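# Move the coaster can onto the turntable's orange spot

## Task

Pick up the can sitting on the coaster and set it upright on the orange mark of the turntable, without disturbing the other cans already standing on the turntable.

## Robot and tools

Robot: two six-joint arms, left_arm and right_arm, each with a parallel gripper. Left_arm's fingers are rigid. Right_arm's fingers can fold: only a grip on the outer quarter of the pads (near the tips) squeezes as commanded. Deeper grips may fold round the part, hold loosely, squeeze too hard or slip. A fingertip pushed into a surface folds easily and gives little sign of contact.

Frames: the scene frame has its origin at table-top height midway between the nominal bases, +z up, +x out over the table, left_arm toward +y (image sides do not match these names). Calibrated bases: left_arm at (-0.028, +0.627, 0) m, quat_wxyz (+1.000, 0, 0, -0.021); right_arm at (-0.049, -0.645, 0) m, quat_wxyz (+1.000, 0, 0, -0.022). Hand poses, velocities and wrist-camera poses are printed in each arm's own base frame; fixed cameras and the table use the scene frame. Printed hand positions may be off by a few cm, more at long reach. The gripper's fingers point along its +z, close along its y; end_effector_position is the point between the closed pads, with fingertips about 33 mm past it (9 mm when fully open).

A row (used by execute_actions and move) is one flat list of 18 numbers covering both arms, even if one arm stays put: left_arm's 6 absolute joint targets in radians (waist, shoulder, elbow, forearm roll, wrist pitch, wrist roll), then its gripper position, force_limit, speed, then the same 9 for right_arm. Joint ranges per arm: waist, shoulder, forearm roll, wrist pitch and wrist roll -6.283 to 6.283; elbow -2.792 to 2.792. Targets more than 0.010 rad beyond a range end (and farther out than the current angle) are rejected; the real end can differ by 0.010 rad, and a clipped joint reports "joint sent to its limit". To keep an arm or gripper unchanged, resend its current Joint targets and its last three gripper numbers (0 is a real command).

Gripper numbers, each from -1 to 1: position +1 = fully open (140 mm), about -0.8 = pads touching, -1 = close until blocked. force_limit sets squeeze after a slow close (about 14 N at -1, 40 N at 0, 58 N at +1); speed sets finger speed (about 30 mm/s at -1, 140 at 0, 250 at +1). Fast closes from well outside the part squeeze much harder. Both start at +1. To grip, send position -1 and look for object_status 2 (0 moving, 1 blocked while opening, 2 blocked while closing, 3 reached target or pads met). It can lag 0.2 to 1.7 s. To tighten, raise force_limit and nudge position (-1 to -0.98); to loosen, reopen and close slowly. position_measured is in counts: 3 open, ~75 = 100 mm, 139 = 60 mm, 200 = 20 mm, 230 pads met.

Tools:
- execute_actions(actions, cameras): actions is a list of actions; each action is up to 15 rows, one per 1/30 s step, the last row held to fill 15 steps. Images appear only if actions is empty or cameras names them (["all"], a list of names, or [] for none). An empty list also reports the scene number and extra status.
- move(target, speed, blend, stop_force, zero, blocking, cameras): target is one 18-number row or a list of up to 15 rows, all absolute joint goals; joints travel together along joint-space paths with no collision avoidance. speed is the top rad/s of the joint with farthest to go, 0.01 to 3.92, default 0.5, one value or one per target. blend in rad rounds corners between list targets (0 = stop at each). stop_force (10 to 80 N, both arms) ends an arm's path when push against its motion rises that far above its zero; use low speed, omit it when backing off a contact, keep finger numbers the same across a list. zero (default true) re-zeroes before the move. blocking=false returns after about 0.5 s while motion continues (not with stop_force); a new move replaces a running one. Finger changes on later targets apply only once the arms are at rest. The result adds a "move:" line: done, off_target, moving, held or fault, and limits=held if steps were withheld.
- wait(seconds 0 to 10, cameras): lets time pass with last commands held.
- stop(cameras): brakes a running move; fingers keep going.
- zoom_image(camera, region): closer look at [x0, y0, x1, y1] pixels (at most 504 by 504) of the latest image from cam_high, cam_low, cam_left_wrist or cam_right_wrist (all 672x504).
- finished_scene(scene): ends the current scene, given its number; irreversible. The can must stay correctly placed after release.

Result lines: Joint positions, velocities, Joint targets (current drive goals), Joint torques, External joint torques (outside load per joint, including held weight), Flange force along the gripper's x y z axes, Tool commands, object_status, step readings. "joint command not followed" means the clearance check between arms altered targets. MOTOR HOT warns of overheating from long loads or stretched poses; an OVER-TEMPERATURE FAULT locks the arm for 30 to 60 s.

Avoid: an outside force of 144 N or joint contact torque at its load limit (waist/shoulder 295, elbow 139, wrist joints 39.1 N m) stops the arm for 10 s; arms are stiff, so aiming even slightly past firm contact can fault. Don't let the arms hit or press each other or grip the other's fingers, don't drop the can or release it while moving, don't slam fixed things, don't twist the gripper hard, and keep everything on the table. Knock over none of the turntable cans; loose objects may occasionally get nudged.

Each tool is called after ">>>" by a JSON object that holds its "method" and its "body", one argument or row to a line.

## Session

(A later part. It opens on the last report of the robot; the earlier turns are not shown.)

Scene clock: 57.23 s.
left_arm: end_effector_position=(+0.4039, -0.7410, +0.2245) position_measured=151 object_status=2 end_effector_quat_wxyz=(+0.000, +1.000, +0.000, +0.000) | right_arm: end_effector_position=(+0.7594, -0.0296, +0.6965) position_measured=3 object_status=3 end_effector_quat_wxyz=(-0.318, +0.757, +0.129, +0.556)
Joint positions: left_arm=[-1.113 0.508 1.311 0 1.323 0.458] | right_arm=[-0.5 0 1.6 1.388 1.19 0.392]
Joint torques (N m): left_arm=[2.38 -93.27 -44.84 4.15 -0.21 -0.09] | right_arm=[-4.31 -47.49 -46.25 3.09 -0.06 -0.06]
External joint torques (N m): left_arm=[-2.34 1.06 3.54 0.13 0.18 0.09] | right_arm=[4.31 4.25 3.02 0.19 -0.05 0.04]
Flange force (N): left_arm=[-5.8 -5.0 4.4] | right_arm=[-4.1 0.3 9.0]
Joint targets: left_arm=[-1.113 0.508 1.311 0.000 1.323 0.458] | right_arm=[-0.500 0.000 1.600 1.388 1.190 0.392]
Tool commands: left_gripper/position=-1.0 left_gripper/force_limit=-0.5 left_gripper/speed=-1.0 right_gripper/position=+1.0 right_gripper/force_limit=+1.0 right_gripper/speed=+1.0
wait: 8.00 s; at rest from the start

>>> {"method": "wait", "body": {
  "seconds": 1.65
}}

>>> {"method": "move", "body": {
  "target": [
    [-1.0835,0.4906,1.4605,0,1.1905,0.8015,-1,-0.5,-1,-0.5,0,1.6,1.388,1.19,0.392,1,1,1],
    [-1.0408,0.4846,1.5461,0,1.1109,1.158,-1,-0.5,-1,-0.5,0,1.6,1.388,1.19,0.392,1,1,1],
    [-0.99,0.4765,1.5668,0,1.0983,1.523,-1,-0.5,-1,-0.5,0,1.6,1.388,1.19,0.392,1,1,1],
    [-0.9384,0.4869,1.5503,0,1.1044,1.8886,-1,-0.5,-1,-0.5,0,1.6,1.388,1.19,0.392,1,1,1],
    [-0.8933,0.5176,1.5013,0,1.1227,2.2487,-1,-0.5,-1,-0.5,0,1.6,1.388,1.19,0.392,1,1,1]
  ],
  "speed": [0.664,0.69,0.706,0.707,0.697],
  "blend": 0.08,
  "blocking": false
}}

>>> {"method": "wait", "body": {
  "seconds": 1.1
}}

>>> {"method": "move", "body": {
  "target": [
    [-0.9384,0.4869,1.5503,0,1.1044,1.8886,0.1,-0.5,0,-0.5,0,1.6,1.388,1.19,0.392,1,1,1],
    [-0.8933,0.5,1.42,0,1.2216,2.2487,0.1,-0.5,0,-0.5,0,1.6,1.388,1.19,0.392,1,1,1],
    [-0.8606,0.47,1.25,0,1.4216,2.5954,0.1,-0.5,0,-0.5,0,1.6,1.388,1.19,0.392,1,1,1],
    [-0.8606,0.3,1.2,0,1.6416,2.5954,0.1,-0.5,0,-0.5,0,1.6,1.388,1.19,0.392,1,1,1]
  ],
  "speed": [0.707,0.697,0.68,0.5],
  "blend": 0.06,
  "cameras": ["all"]
}}

>>> {"method": "zoom_image", "body": {
  "camera": "cam_high",
  "region": [180, 180, 360, 350]
}}

Scene clock: 59.23 s.
left_arm: end_effector_position=(+0.4039, -0.7410, +0.2245) position_measured=151 object_status=2 end_effector_quat_wxyz=(+0.000, +1.000, +0.000, +0.000) | right_arm: end_effector_position=(+0.7594, -0.0296, +0.6965) position_measured=3 object_status=3 end_effector_quat_wxyz=(-0.318, +0.757, +0.129, +0.556)
Joint positions: left_arm=[-1.113 0.508 1.311 0 1.323 0.458] | right_arm=[-0.5 0 1.6 1.388 1.19 0.392]
Joint torques (N m): left_arm=[1.52 -93.32 -44.91 4.26 -0.19 0.04] | right_arm=[-4.22 -47.56 -46.22 3.11 -0.04 -0.05]
External joint torques (N m): left_arm=[-1.47 0.32 3.36 0.04 0.16 -0.04] | right_arm=[4.19 4.31 2.95 0.16 -0.07 0.04]
Flange force (N): left_arm=[-5.3 -6.1 3.9] | right_arm=[-3.9 0.5 8.9]
Joint targets: left_arm=[-1.113 0.508 1.311 0.000 1.323 0.458] | right_arm=[-0.500 0.000 1.600 1.388 1.190 0.392]
Tool commands: left_gripper/position=-1.0 left_gripper/force_limit=-0.5 left_gripper/speed=-1.0 right_gripper/position=+1.0 right_gripper/force_limit=+1.0 right_gripper/speed=+1.0
wait: 1.67 s; at rest from the start

Scene clock: 59.73 s.
left_arm: end_effector_position=(+0.4088, -0.7158, +0.1819) position_measured=151 object_status=2 end_effector_quat_wxyz=(+0.000, +0.995, -0.102, +0.000) end_effector_velocity=(+0.010, +0.080, -0.124) end_effector_angular_velocity=(-0.001, +0.000, -0.605) | right_arm: end_effector_position=(+0.7594, -0.0296, +0.6965) position_measured=3 object_status=3 end_effector_quat_wxyz=(-0.318, +0.757, +0.129, +0.556)
Joint positions: left_arm=[-1.094 0.497 1.408 0 1.237 0.68] | right_arm=[-0.5 0 1.6 1.388 1.19 0.392]
Joint velocities: left_arm=[0.056 -0.033 0.286 0 -0.254 0.66] | right_arm=[within noise]
Joint torques (N m): left_arm=[5 -92.5 -43.88 4.12 -0.39 -0.35] | right_arm=[-4.22 -47.39 -46.36 3.1 -0.05 -0.07]
External joint torques (N m): left_arm=[-5.03 1.24 3.41 0.06 0.37 0.35] | right_arm=[4.23 4.06 3.04 0.18 -0.06 0.06]
Flange force (N): left_arm=[-8.4 -0.9 3.7] | right_arm=[-4.3 0.1 8.7]
Joint targets: left_arm=[-1.088 0.493 1.436 0.000 1.213 0.745] | right_arm=[-0.500 0.000 1.600 1.388 1.190 0.392]
Tool commands: left_gripper/position=-1.0 left_gripper/force_limit=-0.5 left_gripper/speed=-1.0 right_gripper/position=+1.0 right_gripper/force_limit=+1.0 right_gripper/speed=+1.0
move: running; path passed 0 of 5 targets; left_arm: the wrist roll is farthest, 1.568 rad from its target

Scene clock: 60.83 s.
left_arm: end_effector_position=(+0.4513, -0.6420, +0.1175) position_measured=151 object_status=2 end_effector_quat_wxyz=(+0.000, +0.907, -0.420, +0.000) end_effector_velocity=(+0.056, +0.055, -0.006) end_effector_angular_velocity=(+0.000, +0.000, -0.605) | right_arm: end_effector_position=(+0.7594, -0.0296, +0.6965) position_measured=3 object_status=3 end_effector_quat_wxyz=(-0.318, +0.757, +0.129, +0.556)
Joint positions: left_arm=[-1.002 0.478 1.562 0 1.101 1.436] | right_arm=[-0.5 0 1.6 1.388 1.19 0.392]
Joint velocities: left_arm=[0.098 -0.014 0.035 0 -0.021 0.704] | right_arm=[within noise]
Joint torques (N m): left_arm=[3.09 -85.21 -41.73 3.83 -0.32 -0.32] | right_arm=[-4.12 -47.47 -46.24 3.11 -0.03 -0.1]
External joint torques (N m): left_arm=[-2.68 -1.23 3.44 0.11 0.25 0.32] | right_arm=[4.09 4.22 2.95 0.16 -0.08 0.08]
Flange force (N): left_arm=[-9.7 2.1 1.7] | right_arm=[-3.9 0.4 8.6]
Joint targets: left_arm=[-0.992 0.478 1.565 0.000 1.100 1.506] | right_arm=[-0.500 0.000 1.600 1.388 1.190 0.392]
Tool commands: left_gripper/position=-1.0 left_gripper/force_limit=-0.5 left_gripper/speed=-1.0 right_gripper/position=+1.0 right_gripper/force_limit=+1.0 right_gripper/speed=+1.0
earlier move: running; path passed 2 of 5 targets; left_arm: the wrist roll is farthest, 0.812 rad from its target
wait: 1.10 s; no rest

Scene clock: 63.37 s.
left_arm: end_effector_position=(+0.5092, -0.5392, +0.4517) position_measured=117 object_status=3 end_effector_quat_wxyz=(+0.000, -0.588, +0.809, +0.000) | right_arm: end_effector_position=(+0.7594, -0.0296, +0.6965) position_measured=3 object_status=3 end_effector_quat_wxyz=(-0.318, +0.757, +0.129, +0.556)
Joint positions: left_arm=[-0.861 0.3 1.2 0 1.642 2.595] | right_arm=[-0.5 0 1.6 1.388 1.19 0.392]
Joint torques (N m): left_arm=[1.78 -73.2 -44.83 4.26 -0.14 -0.08] | right_arm=[-4.18 -47.63 -46.22 3.12 -0.07 -0.04]
External joint torques (N m): left_arm=[-1.98 0.24 2.45 0.04 0.1 0.08] | right_arm=[4.2 4.36 2.96 0.15 -0.04 0.03]
Flange force (N): left_arm=[-0.3 5.9 4.6] | right_arm=[-3.9 0.6 8.9]
Joint targets: left_arm=[-0.861 0.300 1.200 0.000 1.642 2.595] | right_arm=[-0.500 0.000 1.600 1.388 1.190 0.392]
earlier move: replaced; path passed 2 of 5 targets
move: done; started from rest: the earlier move stopped first

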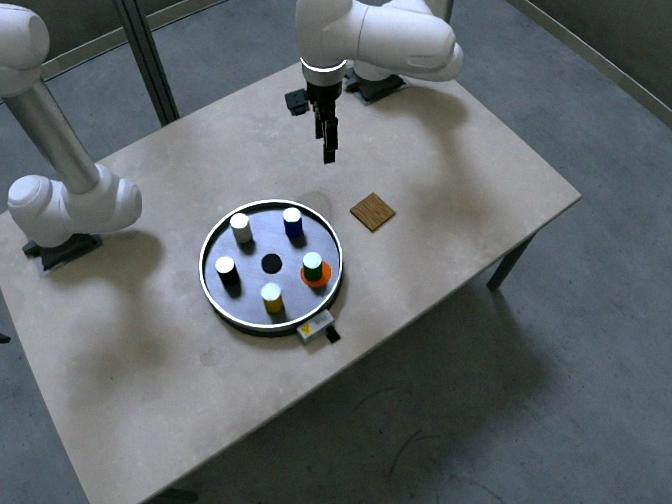

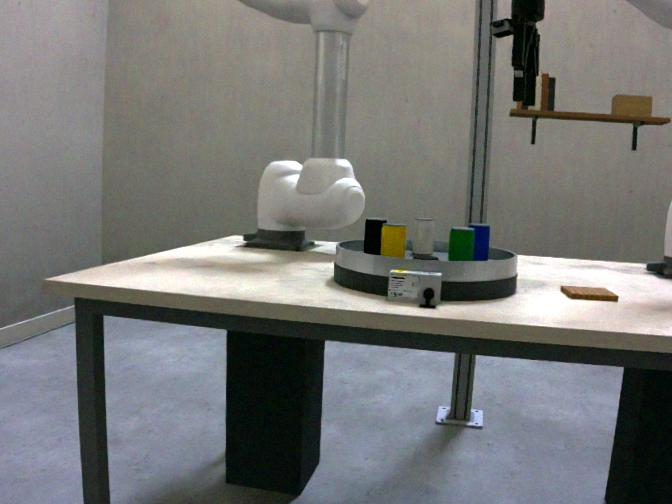

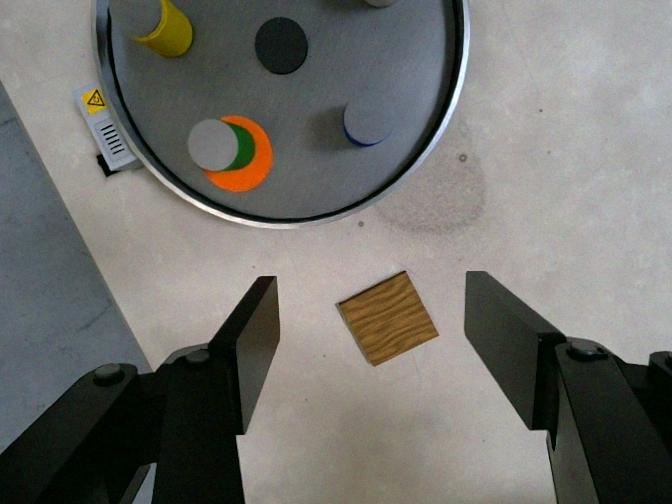

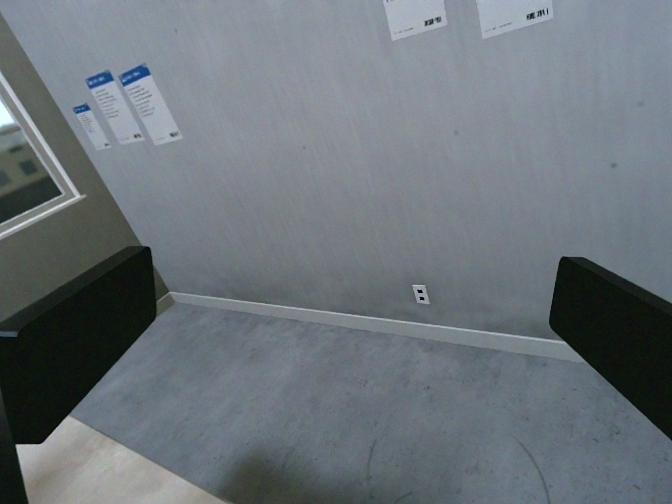

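Scaled by 2.800 from the camera's 672x504 image, which has a finer 960x720 frame.

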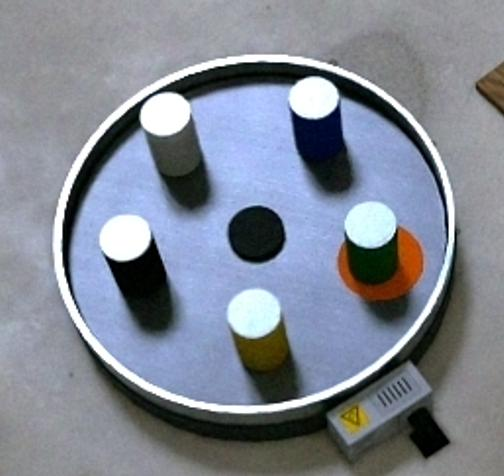

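>>> {"method": "finished_scene", "body": {
  "scene": 1
}}

The scene is finished: the task was done.


## Next scene

The same job, from a new start.

>>> {"method": "execute_actions", "body": {
  "actions": []
}}

>>> {"method": "wait", "body": {
  "seconds": 2,
  "cameras": ["cam_high"]
}}

Scene clock: 0.00 s.
left_arm: end_effector_position=(+0.6180, -0.1972, +0.2007) position_measured=3 object_status=3 end_effector_quat_wxyz=(-0.339, -0.269, +0.898, +0.079) | right_arm: end_effector_position=(+0.0087, +0.4118, +0.1929) position_measured=3 object_status=3 end_effector_quat_wxyz=(+0.010, +0.721, +0.689, -0.074)
Joint positions: left_arm=[-0.257 0.579 1.393 -0.215 1.849 3.888] | right_arm=[1.407 -0.08 2.112 0.077 1.241 1.422]
Joint velocities: within noise
Joint torques (N m): no reading
External joint torques (N m): no reading
Flange force (N): no reading
Joint targets: left_arm=[-0.257 0.579 1.393 -0.215 1.849 3.888] | right_arm=[1.407 -0.080 2.112 0.077 1.241 1.422]
Tool commands: left_gripper/position=+1.0 left_gripper/force_limit=+1.0 left_gripper/speed=+1.0 right_gripper/position=+1.0 right_gripper/force_limit=+1.0 right_gripper/speed=+1.0

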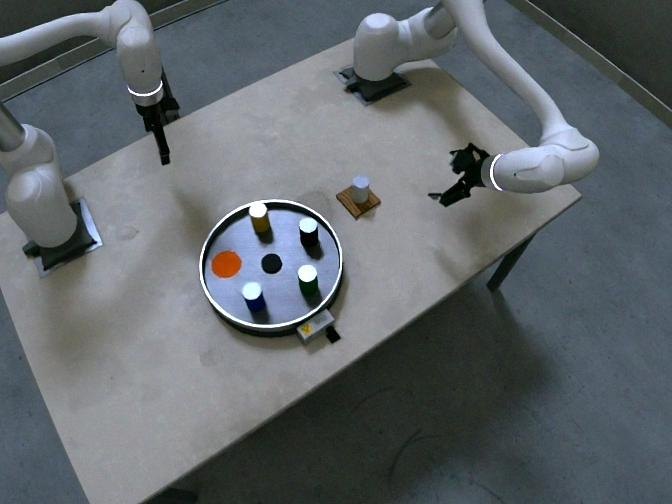

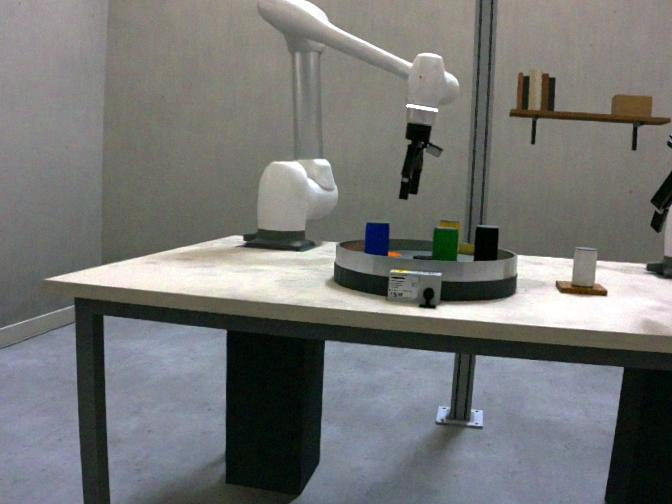

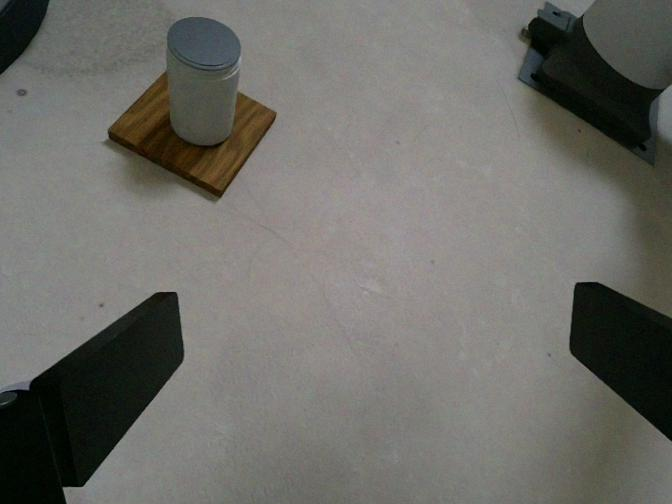

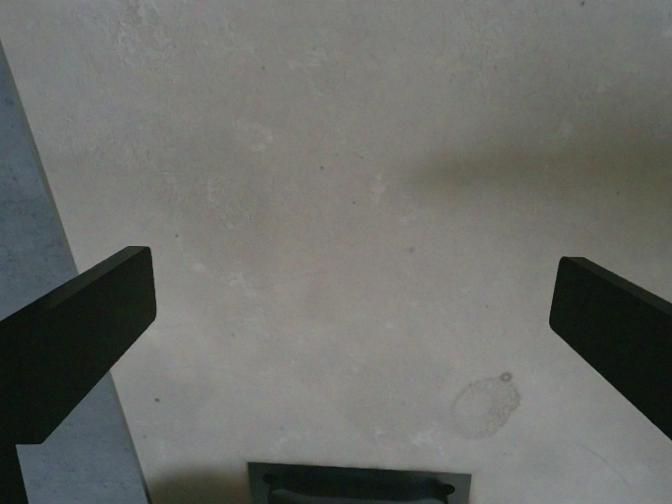

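Scene clock: 2.00 s.
left_arm: end_effector_position=(+0.6180, -0.1972, +0.2007) position_measured=3 object_status=3 end_effector_quat_wxyz=(-0.339, -0.269, +0.898, +0.079) | right_arm: end_effector_position=(+0.0087, +0.4118, +0.1929) position_measured=3 object_status=3 end_effector_quat_wxyz=(+0.010, +0.721, +0.689, -0.074)
Joint positions: left_arm=[-0.257 0.579 1.393 -0.215 1.849 3.888] | right_arm=[1.407 -0.08 2.112 0.077 1.241 1.422]
Joint torques (N m): left_arm=[2.45 -94.06 -39.69 3.38 1.43 -0.09] | right_arm=[-3.97 -32.94 -40.24 3.85 0.37 -0.05]
External joint torques (N m): left_arm=[-2.23 -1.28 2.32 0.04 0.31 0.11] | right_arm=[3.97 3.57 2.48 0.22 -0.07 0.05]
Flange force (N): left_arm=[4.9 2.5 5.8] | right_arm=[4.1 -8.3 6.5]
Joint targets: left_arm=[-0.257 0.579 1.393 -0.215 1.849 3.888] | right_arm=[1.407 -0.080 2.112 0.077 1.241 1.422]
Tool commands: left_gripper/position=+1.0 left_gripper/force_limit=+1.0 left_gripper/speed=+1.0 right_gripper/position=+1.0 right_gripper/force_limit=+1.0 right_gripper/speed=+1.0
wait: 2.00 s; at rest by 0.17 s
Images, in order (width x height): cam_high 672x504.

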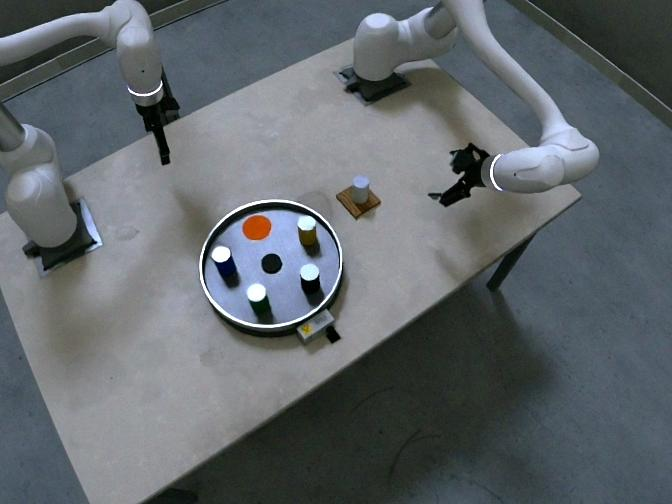

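>>> {"method": "move", "body": {
  "target": [-0.7589,0.1629,1.7973,0,1.1814,1.478,1,-1,-1,1.407,-0.08,2.112,0.077,1.241,1.422,1,1,1],
  "speed": 0.9,
  "cameras": ["cam_left_wrist","cam_high"]
}}

Scene clock: 5.43 s.
left_arm: end_effector_position=(+0.4719, -0.4000, +0.2195) position_measured=3 object_status=3 end_effector_quat_wxyz=(+0.000, +0.945, -0.327, +0.000) | right_arm: end_effector_position=(+0.0086, +0.4120, +0.1929) position_measured=3 object_status=3 end_effector_quat_wxyz=(+0.010, +0.721, +0.689, -0.074)
Joint positions: left_arm=[-0.759 0.163 1.797 0 1.181 1.478] | right_arm=[1.407 -0.08 2.112 0.077 1.241 1.422]
Joint torques (N m): left_arm=[2.32 -56.56 -41.72 4.07 -0.17 -0.04] | right_arm=[-4.14 -32.75 -40.31 3.87 0.38 -0.02]
External joint torques (N m): left_arm=[-2.25 -0.84 1.87 0.02 0.12 0.04] | right_arm=[4.14 3.31 2.48 0.21 -0.07 0.02]
Flange force (N): left_arm=[-5.0 3.4 1.5] | right_arm=[3.7 -8.6 6.4]
Joint targets: left_arm=[-0.759 0.163 1.797 0.000 1.181 1.478] | right_arm=[1.407 -0.080 2.112 0.077 1.241 1.422]
move: done
Images, in order (width x height): cam_high 672x504, cam_left_wrist 672x504.

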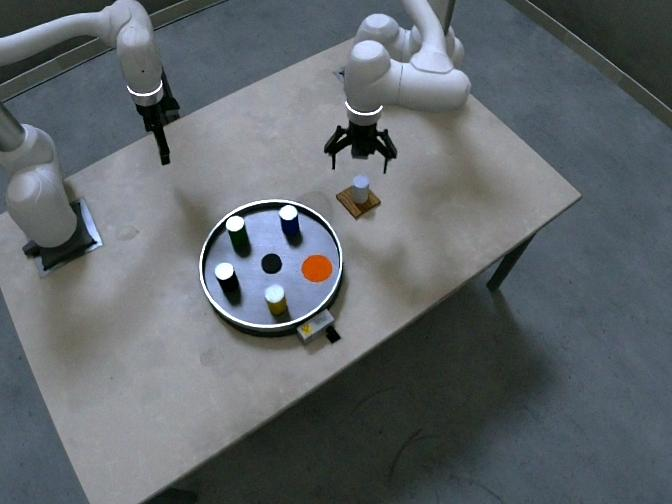

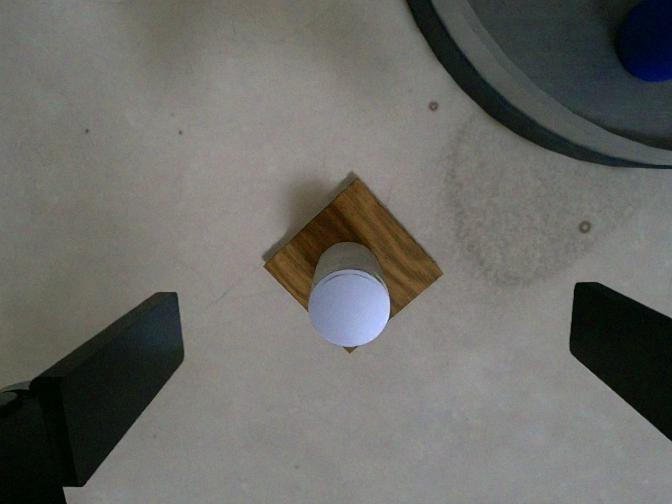

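>>> {"method": "move", "body": {
  "target": [
    [-0.7486,0.1971,1.9584,0,0.9861,1.4884,0.25,-0.5,0,1.407,-0.08,2.112,0.077,1.241,1.422,1,1,1],
    [-0.7486,0.2433,1.9975,0,0.9008,1.4884,0.25,-0.5,0,1.407,-0.08,2.112,0.077,1.241,1.422,1,1,1]
  ]
}}

>>> {"method": "move", "body": {
  "target": [
    [-0.7486,0.2433,1.9975,0,0.9008,1.4884,-1,-0.5,-1,1.407,-0.08,2.112,0.077,1.241,1.422,1,1,1],
    [-0.7486,0.1137,1.8462,0,1.1817,1.4884,-1,-0.5,-1,1.407,-0.08,2.112,0.077,1.241,1.422,1,1,1]
  ],
  "cameras": ["cam_low","cam_left_wrist"]
}}

>>> {"method": "move", "body": {
  "target": [-1.1126,0.5076,1.3114,0,1.3226,0.4582,-1,-0.5,-1,1.407,-0.08,2.112,0.077,1.241,1.422,1,1,1],
  "speed": 0.7,
  "cameras": ["cam_high","cam_left_wrist"]
}}

>>> {"method": "wait", "body": {
  "seconds": 2.4,
  "cameras": ["cam_left_wrist"]
}}

>>> {"method": "wait", "body": {
  "seconds": 2.4,
  "cameras": ["cam_left_wrist"]
}}

Scene clock: 8.50 s.
left_arm: end_effector_position=(+0.4539, -0.3746, +0.0746) position_measured=98 object_status=3 end_effector_quat_wxyz=(+0.000, +0.945, -0.327, +0.000) | right_arm: end_effector_position=(+0.0086, +0.4120, +0.1929) position_measured=3 object_status=3 end_effector_quat_wxyz=(+0.010, +0.721, +0.689, -0.074)
Joint positions: left_arm=[-0.749 0.243 1.997 0 0.901 1.488] | right_arm=[1.407 -0.08 2.112 0.077 1.241 1.422]
Joint torques (N m): left_arm=[2.15 -59.03 -36.05 3.4 -0.2 -0.07] | right_arm=[-4.34 -32.57 -40.25 3.88 0.4 -0.04]
External joint torques (N m): left_arm=[-2 -0.04 2.41 0.05 0.14 0.07] | right_arm=[4.33 3.14 2.44 0.19 -0.1 0.04]
Flange force (N): left_arm=[-4.7 3.2 1.6] | right_arm=[3.5 -9.1 6.3]
Joint targets: left_arm=[-0.749 0.243 1.997 0.000 0.901 1.488] | right_arm=[1.407 -0.080 2.112 0.077 1.241 1.422]
move: done

Scene clock: 10.80 s.
left_arm: end_effector_position=(+0.4539, -0.3746, +0.2238) position_measured=151 object_status=2 end_effector_quat_wxyz=(+0.000, +0.945, -0.327, +0.000) | right_arm: end_effector_position=(+0.0086, +0.4120, +0.1929) position_measured=3 object_status=3 end_effector_quat_wxyz=(+0.010, +0.721, +0.689, -0.074)
Joint positions: left_arm=[-0.749 0.114 1.846 0 1.182 1.488] | right_arm=[1.407 -0.08 2.112 0.077 1.241 1.422]
Joint torques (N m): left_arm=[2.2 -52.46 -43.34 4.03 -0.23 -0.11] | right_arm=[-4.08 -32.85 -40.32 3.88 0.37 -0.03]
External joint torques (N m): left_arm=[-2.33 1.08 3.69 0.03 0.17 0.11] | right_arm=[4.08 3.42 2.53 0.18 -0.07 0.03]
Flange force (N): left_arm=[-5.1 3.7 4.8] | right_arm=[3.8 -8.5 6.5]
Joint targets: left_arm=[-0.749 0.114 1.846 0.000 1.182 1.488] | right_arm=[1.407 -0.080 2.112 0.077 1.241 1.422]
move: done
Images, in order (width x height): cam_low 672x504, cam_left_wrist 672x504.

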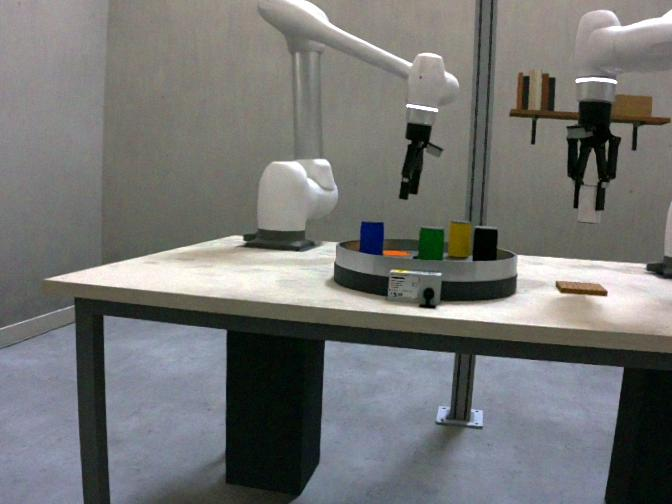

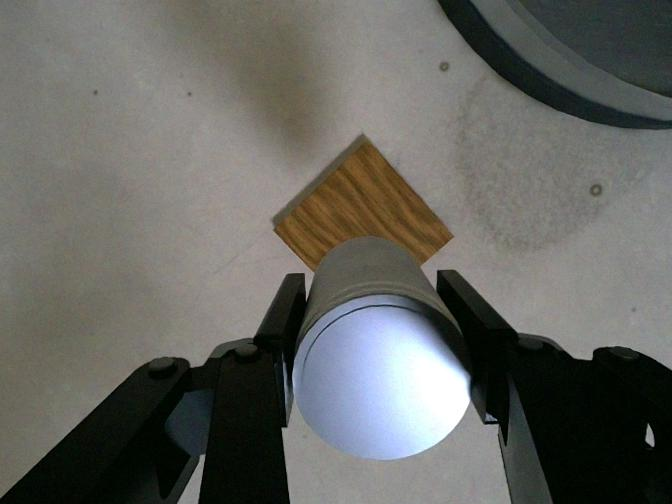

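Scene clock: 12.77 s.
left_arm: end_effector_position=(+0.4040, -0.7410, +0.2245) position_measured=151 object_status=2 end_effector_quat_wxyz=(+0.000, +1.000, +0.000, +0.000) | right_arm: end_effector_position=(+0.0086, +0.4120, +0.1929) position_measured=3 object_status=3 end_effector_quat_wxyz=(+0.010, +0.721, +0.689, -0.074)
Joint positions: left_arm=[-1.113 0.508 1.311 0 1.323 0.458] | right_arm=[1.407 -0.08 2.112 0.077 1.241 1.422]
Joint torques (N m): left_arm=[2.03 -93.24 -44.94 4.23 -0.23 -0.06] | right_arm=[-4.38 -32.74 -40.36 3.89 0.38 -0.07]
External joint torques (N m): left_arm=[-1.7 -0.07 3.28 0.1 0.2 0.06] | right_arm=[4.38 3.3 2.55 0.18 -0.08 0.07]
Flange force (N): left_arm=[-5.7 -6.3 3.6] | right_arm=[3.7 -9.2 6.5]
Joint targets: left_arm=[-1.113 0.508 1.311 0.000 1.323 0.458] | right_arm=[1.407 -0.080 2.112 0.077 1.241 1.422]
move: done
Images, in order (width x height): cam_high 672x504, cam_left_wrist 672x504.

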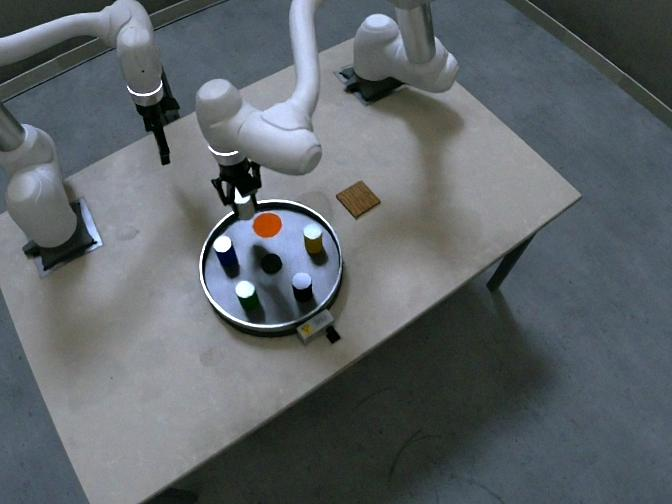

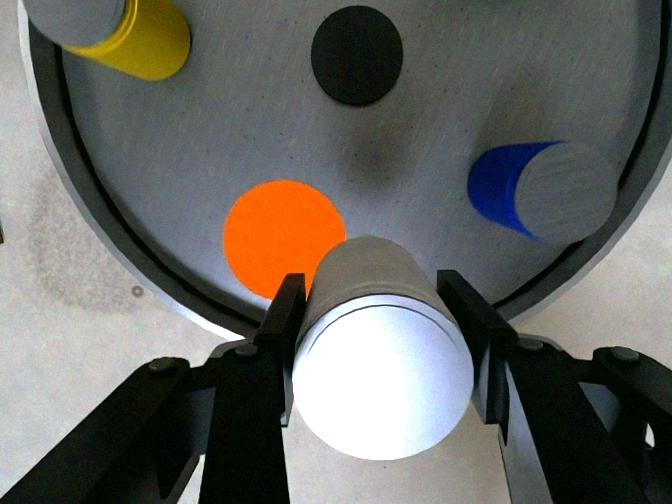

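Scene clock: 15.17 s.
left_arm: end_effector_position=(+0.4039, -0.7410, +0.2245) position_measured=151 object_status=2 end_effector_quat_wxyz=(+0.000, +1.000, +0.000, +0.000) | right_arm: end_effector_position=(+0.0086, +0.4120, +0.1929) position_measured=3 object_status=3 end_effector_quat_wxyz=(+0.010, +0.721, +0.689, -0.074)
Joint positions: left_arm=[-1.113 0.508 1.311 0 1.323 0.458] | right_arm=[1.407 -0.08 2.112 0.077 1.241 1.422]
Joint torques (N m): left_arm=[1.64 -93.74 -44.9 4.26 -0.12 -0.1] | right_arm=[-4 -32.66 -40.32 3.87 0.37 -0.05]
External joint torques (N m): left_arm=[-2.38 0.93 3.32 0.02 0.09 0.1] | right_arm=[4.01 3.24 2.55 0.19 -0.06 0.04]
Flange force (N): left_arm=[-5.7 -4.8 4.2] | right_arm=[3.4 -8.4 6.4]
Joint targets: left_arm=[-1.113 0.508 1.311 0.000 1.323 0.458] | right_arm=[1.407 -0.080 2.112 0.077 1.241 1.422]
Tool commands: left_gripper/position=-1.0 left_gripper/force_limit=-0.5 left_gripper/speed=-1.0 right_gripper/position=+1.0 right_gripper/force_limit=+1.0 right_gripper/speed=+1.0
wait: 2.40 s; at rest by 0.17 s
Images, in order (width x height): cam_left_wrist 672x504.

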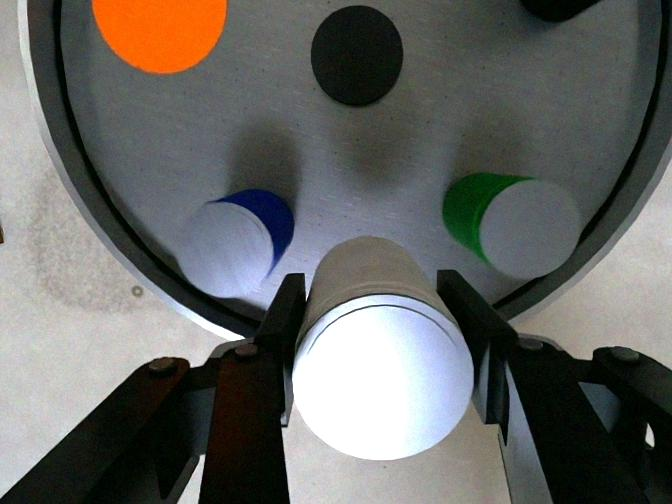

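Scene clock: 17.57 s.
left_arm: end_effector_position=(+0.4039, -0.7410, +0.2245) position_measured=151 object_status=2 end_effector_quat_wxyz=(+0.000, +1.000, +0.000, +0.000) | right_arm: end_effector_position=(+0.0086, +0.4120, +0.1929) position_measured=3 object_status=3 end_effector_quat_wxyz=(+0.010, +0.721, +0.689, -0.074)
Joint positions: left_arm=[-1.113 0.508 1.311 0 1.323 0.458] | right_arm=[1.407 -0.08 2.112 0.077 1.241 1.422]
Joint torques (N m): left_arm=[2.4 -93.32 -44.72 4.23 -0.17 -0.1] | right_arm=[-4.26 -32.6 -40.29 3.87 0.36 -0.03]
External joint torques (N m): left_arm=[-2.13 0.23 3.11 0.1 0.14 0.1] | right_arm=[4.26 3.17 2.5 0.2 -0.06 0.03]
Flange force (N): left_arm=[-5.7 -5.4 3.6] | right_arm=[3.4 -8.9 6.3]
Joint targets: left_arm=[-1.113 0.508 1.311 0.000 1.323 0.458] | right_arm=[1.407 -0.080 2.112 0.077 1.241 1.422]
Tool commands: left_gripper/position=-1.0 left_gripper/force_limit=-0.5 left_gripper/speed=-1.0 right_gripper/position=+1.0 right_gripper/force_limit=+1.0 right_gripper/speed=+1.0
wait: 2.40 s; at rest by 0.17 s
Images, in order (width x height): cam_left_wrist 672x504.

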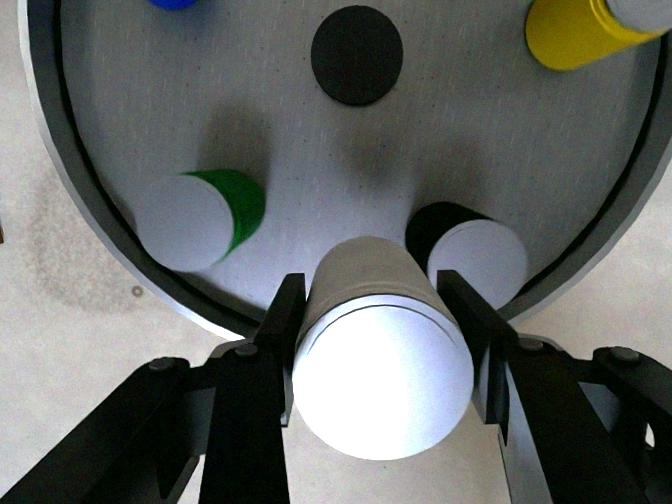

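>>> {"method": "wait", "body": {
  "seconds": 2.9
}}

Scene clock: 20.83 s.
left_arm: end_effector_position=(+0.4039, -0.7410, +0.2245) position_measured=151 object_status=2 end_effector_quat_wxyz=(+0.000, +1.000, +0.000, +0.000) | right_arm: end_effector_position=(+0.0086, +0.4120, +0.1929) position_measured=3 object_status=3 end_effector_quat_wxyz=(+0.010, +0.721, +0.689, -0.074)
Joint positions: left_arm=[-1.113 0.508 1.311 0 1.323 0.458] | right_arm=[1.407 -0.08 2.112 0.077 1.241 1.422]
Joint torques (N m): left_arm=[1.87 -93.36 -44.9 4.27 -0.16 -0.01] | right_arm=[-4.29 -32.61 -40.33 3.89 0.39 -0.05]
External joint torques (N m): left_arm=[-1.68 -0.11 3.18 0.06 0.13 0.01] | right_arm=[4.3 3.2 2.58 0.17 -0.09 0.05]
Flange force (N): left_arm=[-5.6 -6.2 3.6] | right_arm=[3.4 -9.0 6.5]
Joint targets: left_arm=[-1.113 0.508 1.311 0.000 1.323 0.458] | right_arm=[1.407 -0.080 2.112 0.077 1.241 1.422]
Tool commands: left_gripper/position=-1.0 left_gripper/force_limit=-0.5 left_gripper/speed=-1.0 right_gripper/position=+1.0 right_gripper/force_limit=+1.0 right_gripper/speed=+1.0
wait: 2.90 s; at rest from the start

>>> {"method": "wait", "body": {
  "seconds": 1.2
}}

>>> {"method": "move", "body": {
  "target": [
    [-1.0835,0.4849,1.4694,0,1.1873,0.8015,-1,-0.5,-1,1.407,-0.08,2.112,0.077,1.241,1.422,1,1,1],
    [-1.0408,0.4789,1.555,0,1.1077,1.158,-1,-0.5,-1,1.407,-0.08,2.112,0.077,1.241,1.422,1,1,1],
    [-0.99,0.4708,1.5757,0,1.0951,1.523,-1,-0.5,-1,1.407,-0.08,2.112,0.077,1.241,1.422,1,1,1],
    [-0.9384,0.4812,1.5592,0,1.1012,1.8886,-1,-0.5,-1,1.407,-0.08,2.112,0.077,1.241,1.422,1,1,1],
    [-0.8933,0.5119,1.5102,0,1.1195,2.2487,-1,-0.5,-1,1.407,-0.08,2.112,0.077,1.241,1.422,1,1,1]
  ],
  "speed": [0.664,0.69,0.706,0.707,0.697],
  "blend": 0.08,
  "blocking": false
}}

>>> {"method": "wait", "body": {
  "seconds": 1.1
}}

>>> {"method": "move", "body": {
  "target": [
    [-0.9384,0.4812,1.5592,0,1.1012,1.8886,0.1,-0.5,0,1.407,-0.08,2.112,0.077,1.241,1.422,1,1,1],
    [-0.8933,0.495,1.42,0,1.2266,2.2487,0.1,-0.5,0,1.407,-0.08,2.112,0.077,1.241,1.422,1,1,1],
    [-0.8606,0.47,1.25,0,1.4216,2.5954,0.1,-0.5,0,1.407,-0.08,2.112,0.077,1.241,1.422,1,1,1],
    [-0.8606,0.3,1.2,0,1.6416,2.5954,0.1,-0.5,0,1.407,-0.08,2.112,0.077,1.241,1.422,1,1,1]
  ],
  "speed": [0.707,0.697,0.68,0.5],
  "blend": 0.06,
  "cameras": ["cam_high","cam_low","cam_left_wrist"]
}}

>>> {"method": "zoom_image", "body": {
  "camera": "cam_high",
  "region": [180, 180, 360, 350]
}}

Scene clock: 22.33 s.
left_arm: end_effector_position=(+0.4039, -0.7410, +0.2245) position_measured=151 object_status=2 end_effector_quat_wxyz=(+0.000, +1.000, +0.000, +0.000) | right_arm: end_effector_position=(+0.0086, +0.4120, +0.1929) position_measured=3 object_status=3 end_effector_quat_wxyz=(+0.010, +0.721, +0.689, -0.074)
Joint positions: left_arm=[-1.113 0.508 1.311 0 1.323 0.458] | right_arm=[1.407 -0.08 2.112 0.077 1.241 1.422]
Joint torques (N m): left_arm=[1.99 -93.17 -44.7 4.18 -0.15 -0.02] | right_arm=[-4.39 -32.55 -40.31 3.89 0.37 -0.02]
External joint torques (N m): left_arm=[-1.71 0.21 3.13 0.14 0.12 0.02] | right_arm=[4.4 3.08 2.47 0.18 -0.06 0.02]
Flange force (N): left_arm=[-5.4 -5.7 3.7] | right_arm=[3.3 -9.2 6.3]
Joint targets: left_arm=[-1.113 0.508 1.311 0.000 1.323 0.458] | right_arm=[1.407 -0.080 2.112 0.077 1.241 1.422]
Tool commands: left_gripper/position=-1.0 left_gripper/force_limit=-0.5 left_gripper/speed=-1.0 right_gripper/position=+1.0 right_gripper/force_limit=+1.0 right_gripper/speed=+1.0
wait: 1.20 s; at rest from the start

Scene clock: 22.83 s.
left_arm: end_effector_position=(+0.4077, -0.7135, +0.1818) position_measured=151 object_status=2 end_effector_quat_wxyz=(+0.000, +0.995, -0.102, +0.000) end_effector_velocity=(+0.008, +0.087, -0.124) end_effector_angular_velocity=(+0.000, +0.000, -0.602) | right_arm: end_effector_position=(+0.0086, +0.4120, +0.1929) position_measured=3 object_status=3 end_effector_quat_wxyz=(+0.010, +0.721, +0.689, -0.074)
Joint positions: left_arm=[-1.094 0.493 1.414 0 1.235 0.681] | right_arm=[1.407 -0.08 2.112 0.077 1.241 1.422]
Joint velocities: left_arm=[0.057 -0.043 0.303 0 -0.26 0.658] | right_arm=[within noise]
Joint torques (N m): left_arm=[-0.16 -91.1 -43.13 4.08 -0.25 -0.02] | right_arm=[-4.23 -32.68 -40.26 3.9 0.39 -0.02]
External joint torques (N m): left_arm=[0.12 1.22 2.9 0.09 0.22 0.02] | right_arm=[4.23 3.28 2.52 0.16 -0.09 0.02]
Flange force (N): left_arm=[-3.1 -3.8 3.4] | right_arm=[3.6 -8.8 6.5]
Joint targets: left_arm=[-1.088 0.489 1.443 0.000 1.210 0.745] | right_arm=[1.407 -0.080 2.112 0.077 1.241 1.422]
Tool commands: left_gripper/position=-1.0 left_gripper/force_limit=-0.5 left_gripper/speed=-1.0 right_gripper/position=+1.0 right_gripper/force_limit=+1.0 right_gripper/speed=+1.0
move: running; path passed 0 of 5 targets; left_arm: the wrist roll is farthest, 1.567 rad from its target

Scene clock: 23.93 s.
left_arm: end_effector_position=(+0.4492, -0.6386, +0.1175) position_measured=151 object_status=2 end_effector_quat_wxyz=(+0.000, +0.907, -0.421, +0.000) end_effector_velocity=(+0.057, +0.055, -0.008) end_effector_angular_velocity=(-0.001, +0.000, -0.603) | right_arm: end_effector_position=(+0.0086, +0.4120, +0.1929) position_measured=3 object_status=3 end_effector_quat_wxyz=(+0.010, +0.721, +0.689, -0.074)
Joint positions: left_arm=[-1.002 0.473 1.571 0 1.098 1.437] | right_arm=[1.407 -0.08 2.112 0.077 1.241 1.422]
Joint velocities: left_arm=[0.1 -0.012 0.035 0 -0.024 0.703] | right_arm=[within noise]
Joint torques (N m): left_arm=[0.38 -86.89 -42.33 3.91 -0.23 -0.37] | right_arm=[-4.22 -32.57 -40.37 3.86 0.36 -0.04]
External joint torques (N m): left_arm=[0.36 0.28 3.86 0.06 0.16 0.37] | right_arm=[4.22 3.15 2.59 0.22 -0.06 0.04]
Flange force (N): left_arm=[-8.0 -1.6 3.3] | right_arm=[3.3 -8.8 6.4]
Joint targets: left_arm=[-0.992 0.472 1.573 0.000 1.096 1.506] | right_arm=[1.407 -0.080 2.112 0.077 1.241 1.422]
Tool commands: left_gripper/position=-1.0 left_gripper/force_limit=-0.5 left_gripper/speed=-1.0 right_gripper/position=+1.0 right_gripper/force_limit=+1.0 right_gripper/speed=+1.0
earlier move: running; path passed 2 of 5 targets; left_arm: the wrist roll is farthest, 0.812 rad from its target
wait: 1.10 s; no rest

Scene clock: 26.43 s.
left_arm: end_effector_position=(+0.5092, -0.5392, +0.4516) position_measured=117 object_status=3 end_effector_quat_wxyz=(+0.000, -0.588, +0.809, +0.000) | right_arm: end_effector_position=(+0.0086, +0.4120, +0.1929) position_measured=3 object_status=3 end_effector_quat_wxyz=(+0.010, +0.721, +0.689, -0.074)
Joint positions: left_arm=[-0.861 0.3 1.2 0 1.642 2.595] | right_arm=[1.407 -0.08 2.112 0.077 1.241 1.422]
Joint torques (N m): left_arm=[1.91 -75.78 -44.81 4.23 -0.19 0.1] | right_arm=[-4.1 -32.69 -40.22 3.88 0.35 -0.05]
External joint torques (N m): left_arm=[-2.12 2.07 2.18 0.09 0.16 -0.1] | right_arm=[4.1 3.29 2.47 0.19 -0.05 0.04]
Flange force (N): left_arm=[1.9 2.7 3.7] | right_arm=[3.7 -8.6 6.3]
Joint targets: left_arm=[-0.861 0.300 1.200 0.000 1.642 2.595] | right_arm=[1.407 -0.080 2.112 0.077 1.241 1.422]
earlier move: replaced; path passed 2 of 5 targets
move: done; started from rest: the earlier move stopped first
Images, in order (width x height): cam_high 672x504, cam_low 672x504, cam_left_wrist 672x504.

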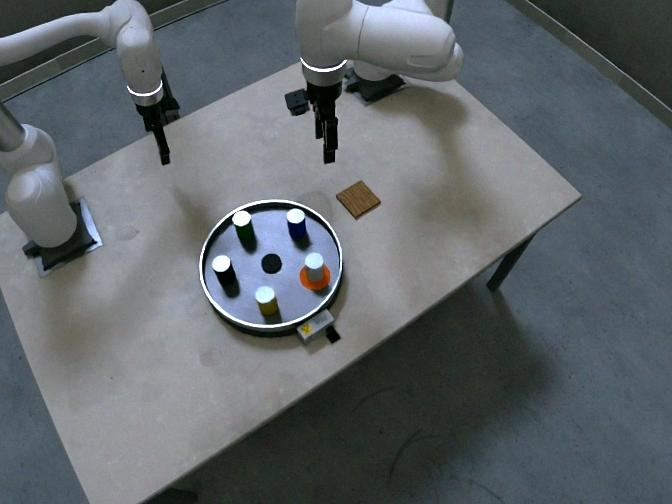

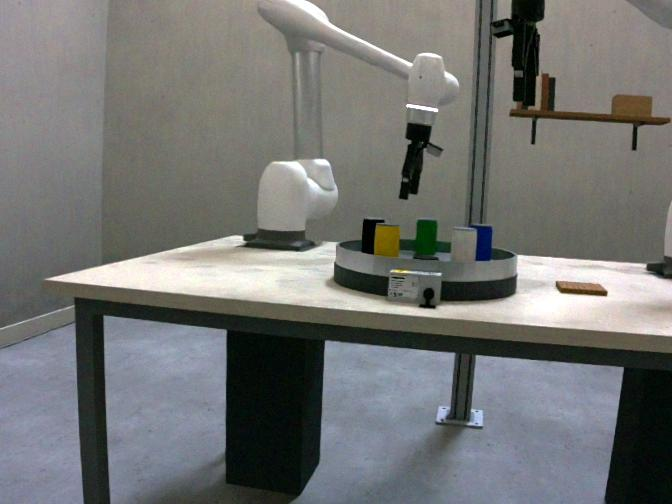

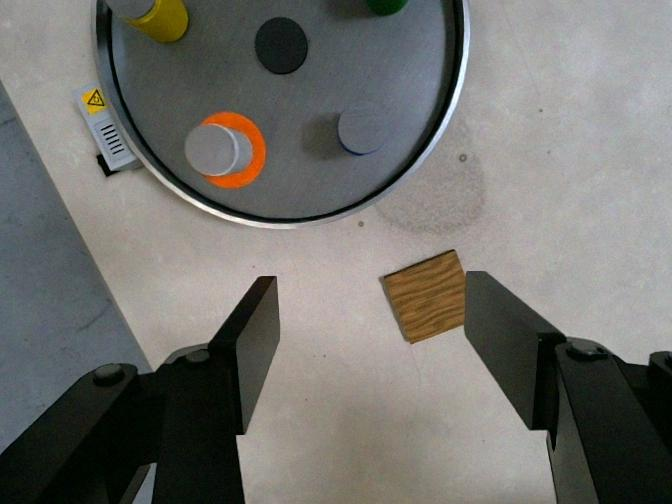

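Scaled by 2.800 from the camera's 672x504 image, which has a finer 960x720 frame.

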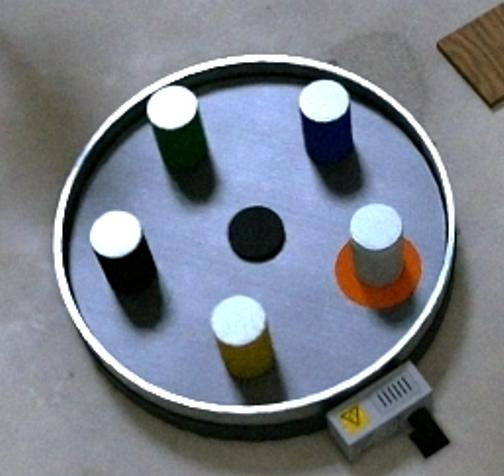

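Well on the spot.

>>> {"method": "finished_scene", "body": {
  "scene": 2
}}

The scene is finished: the task was done.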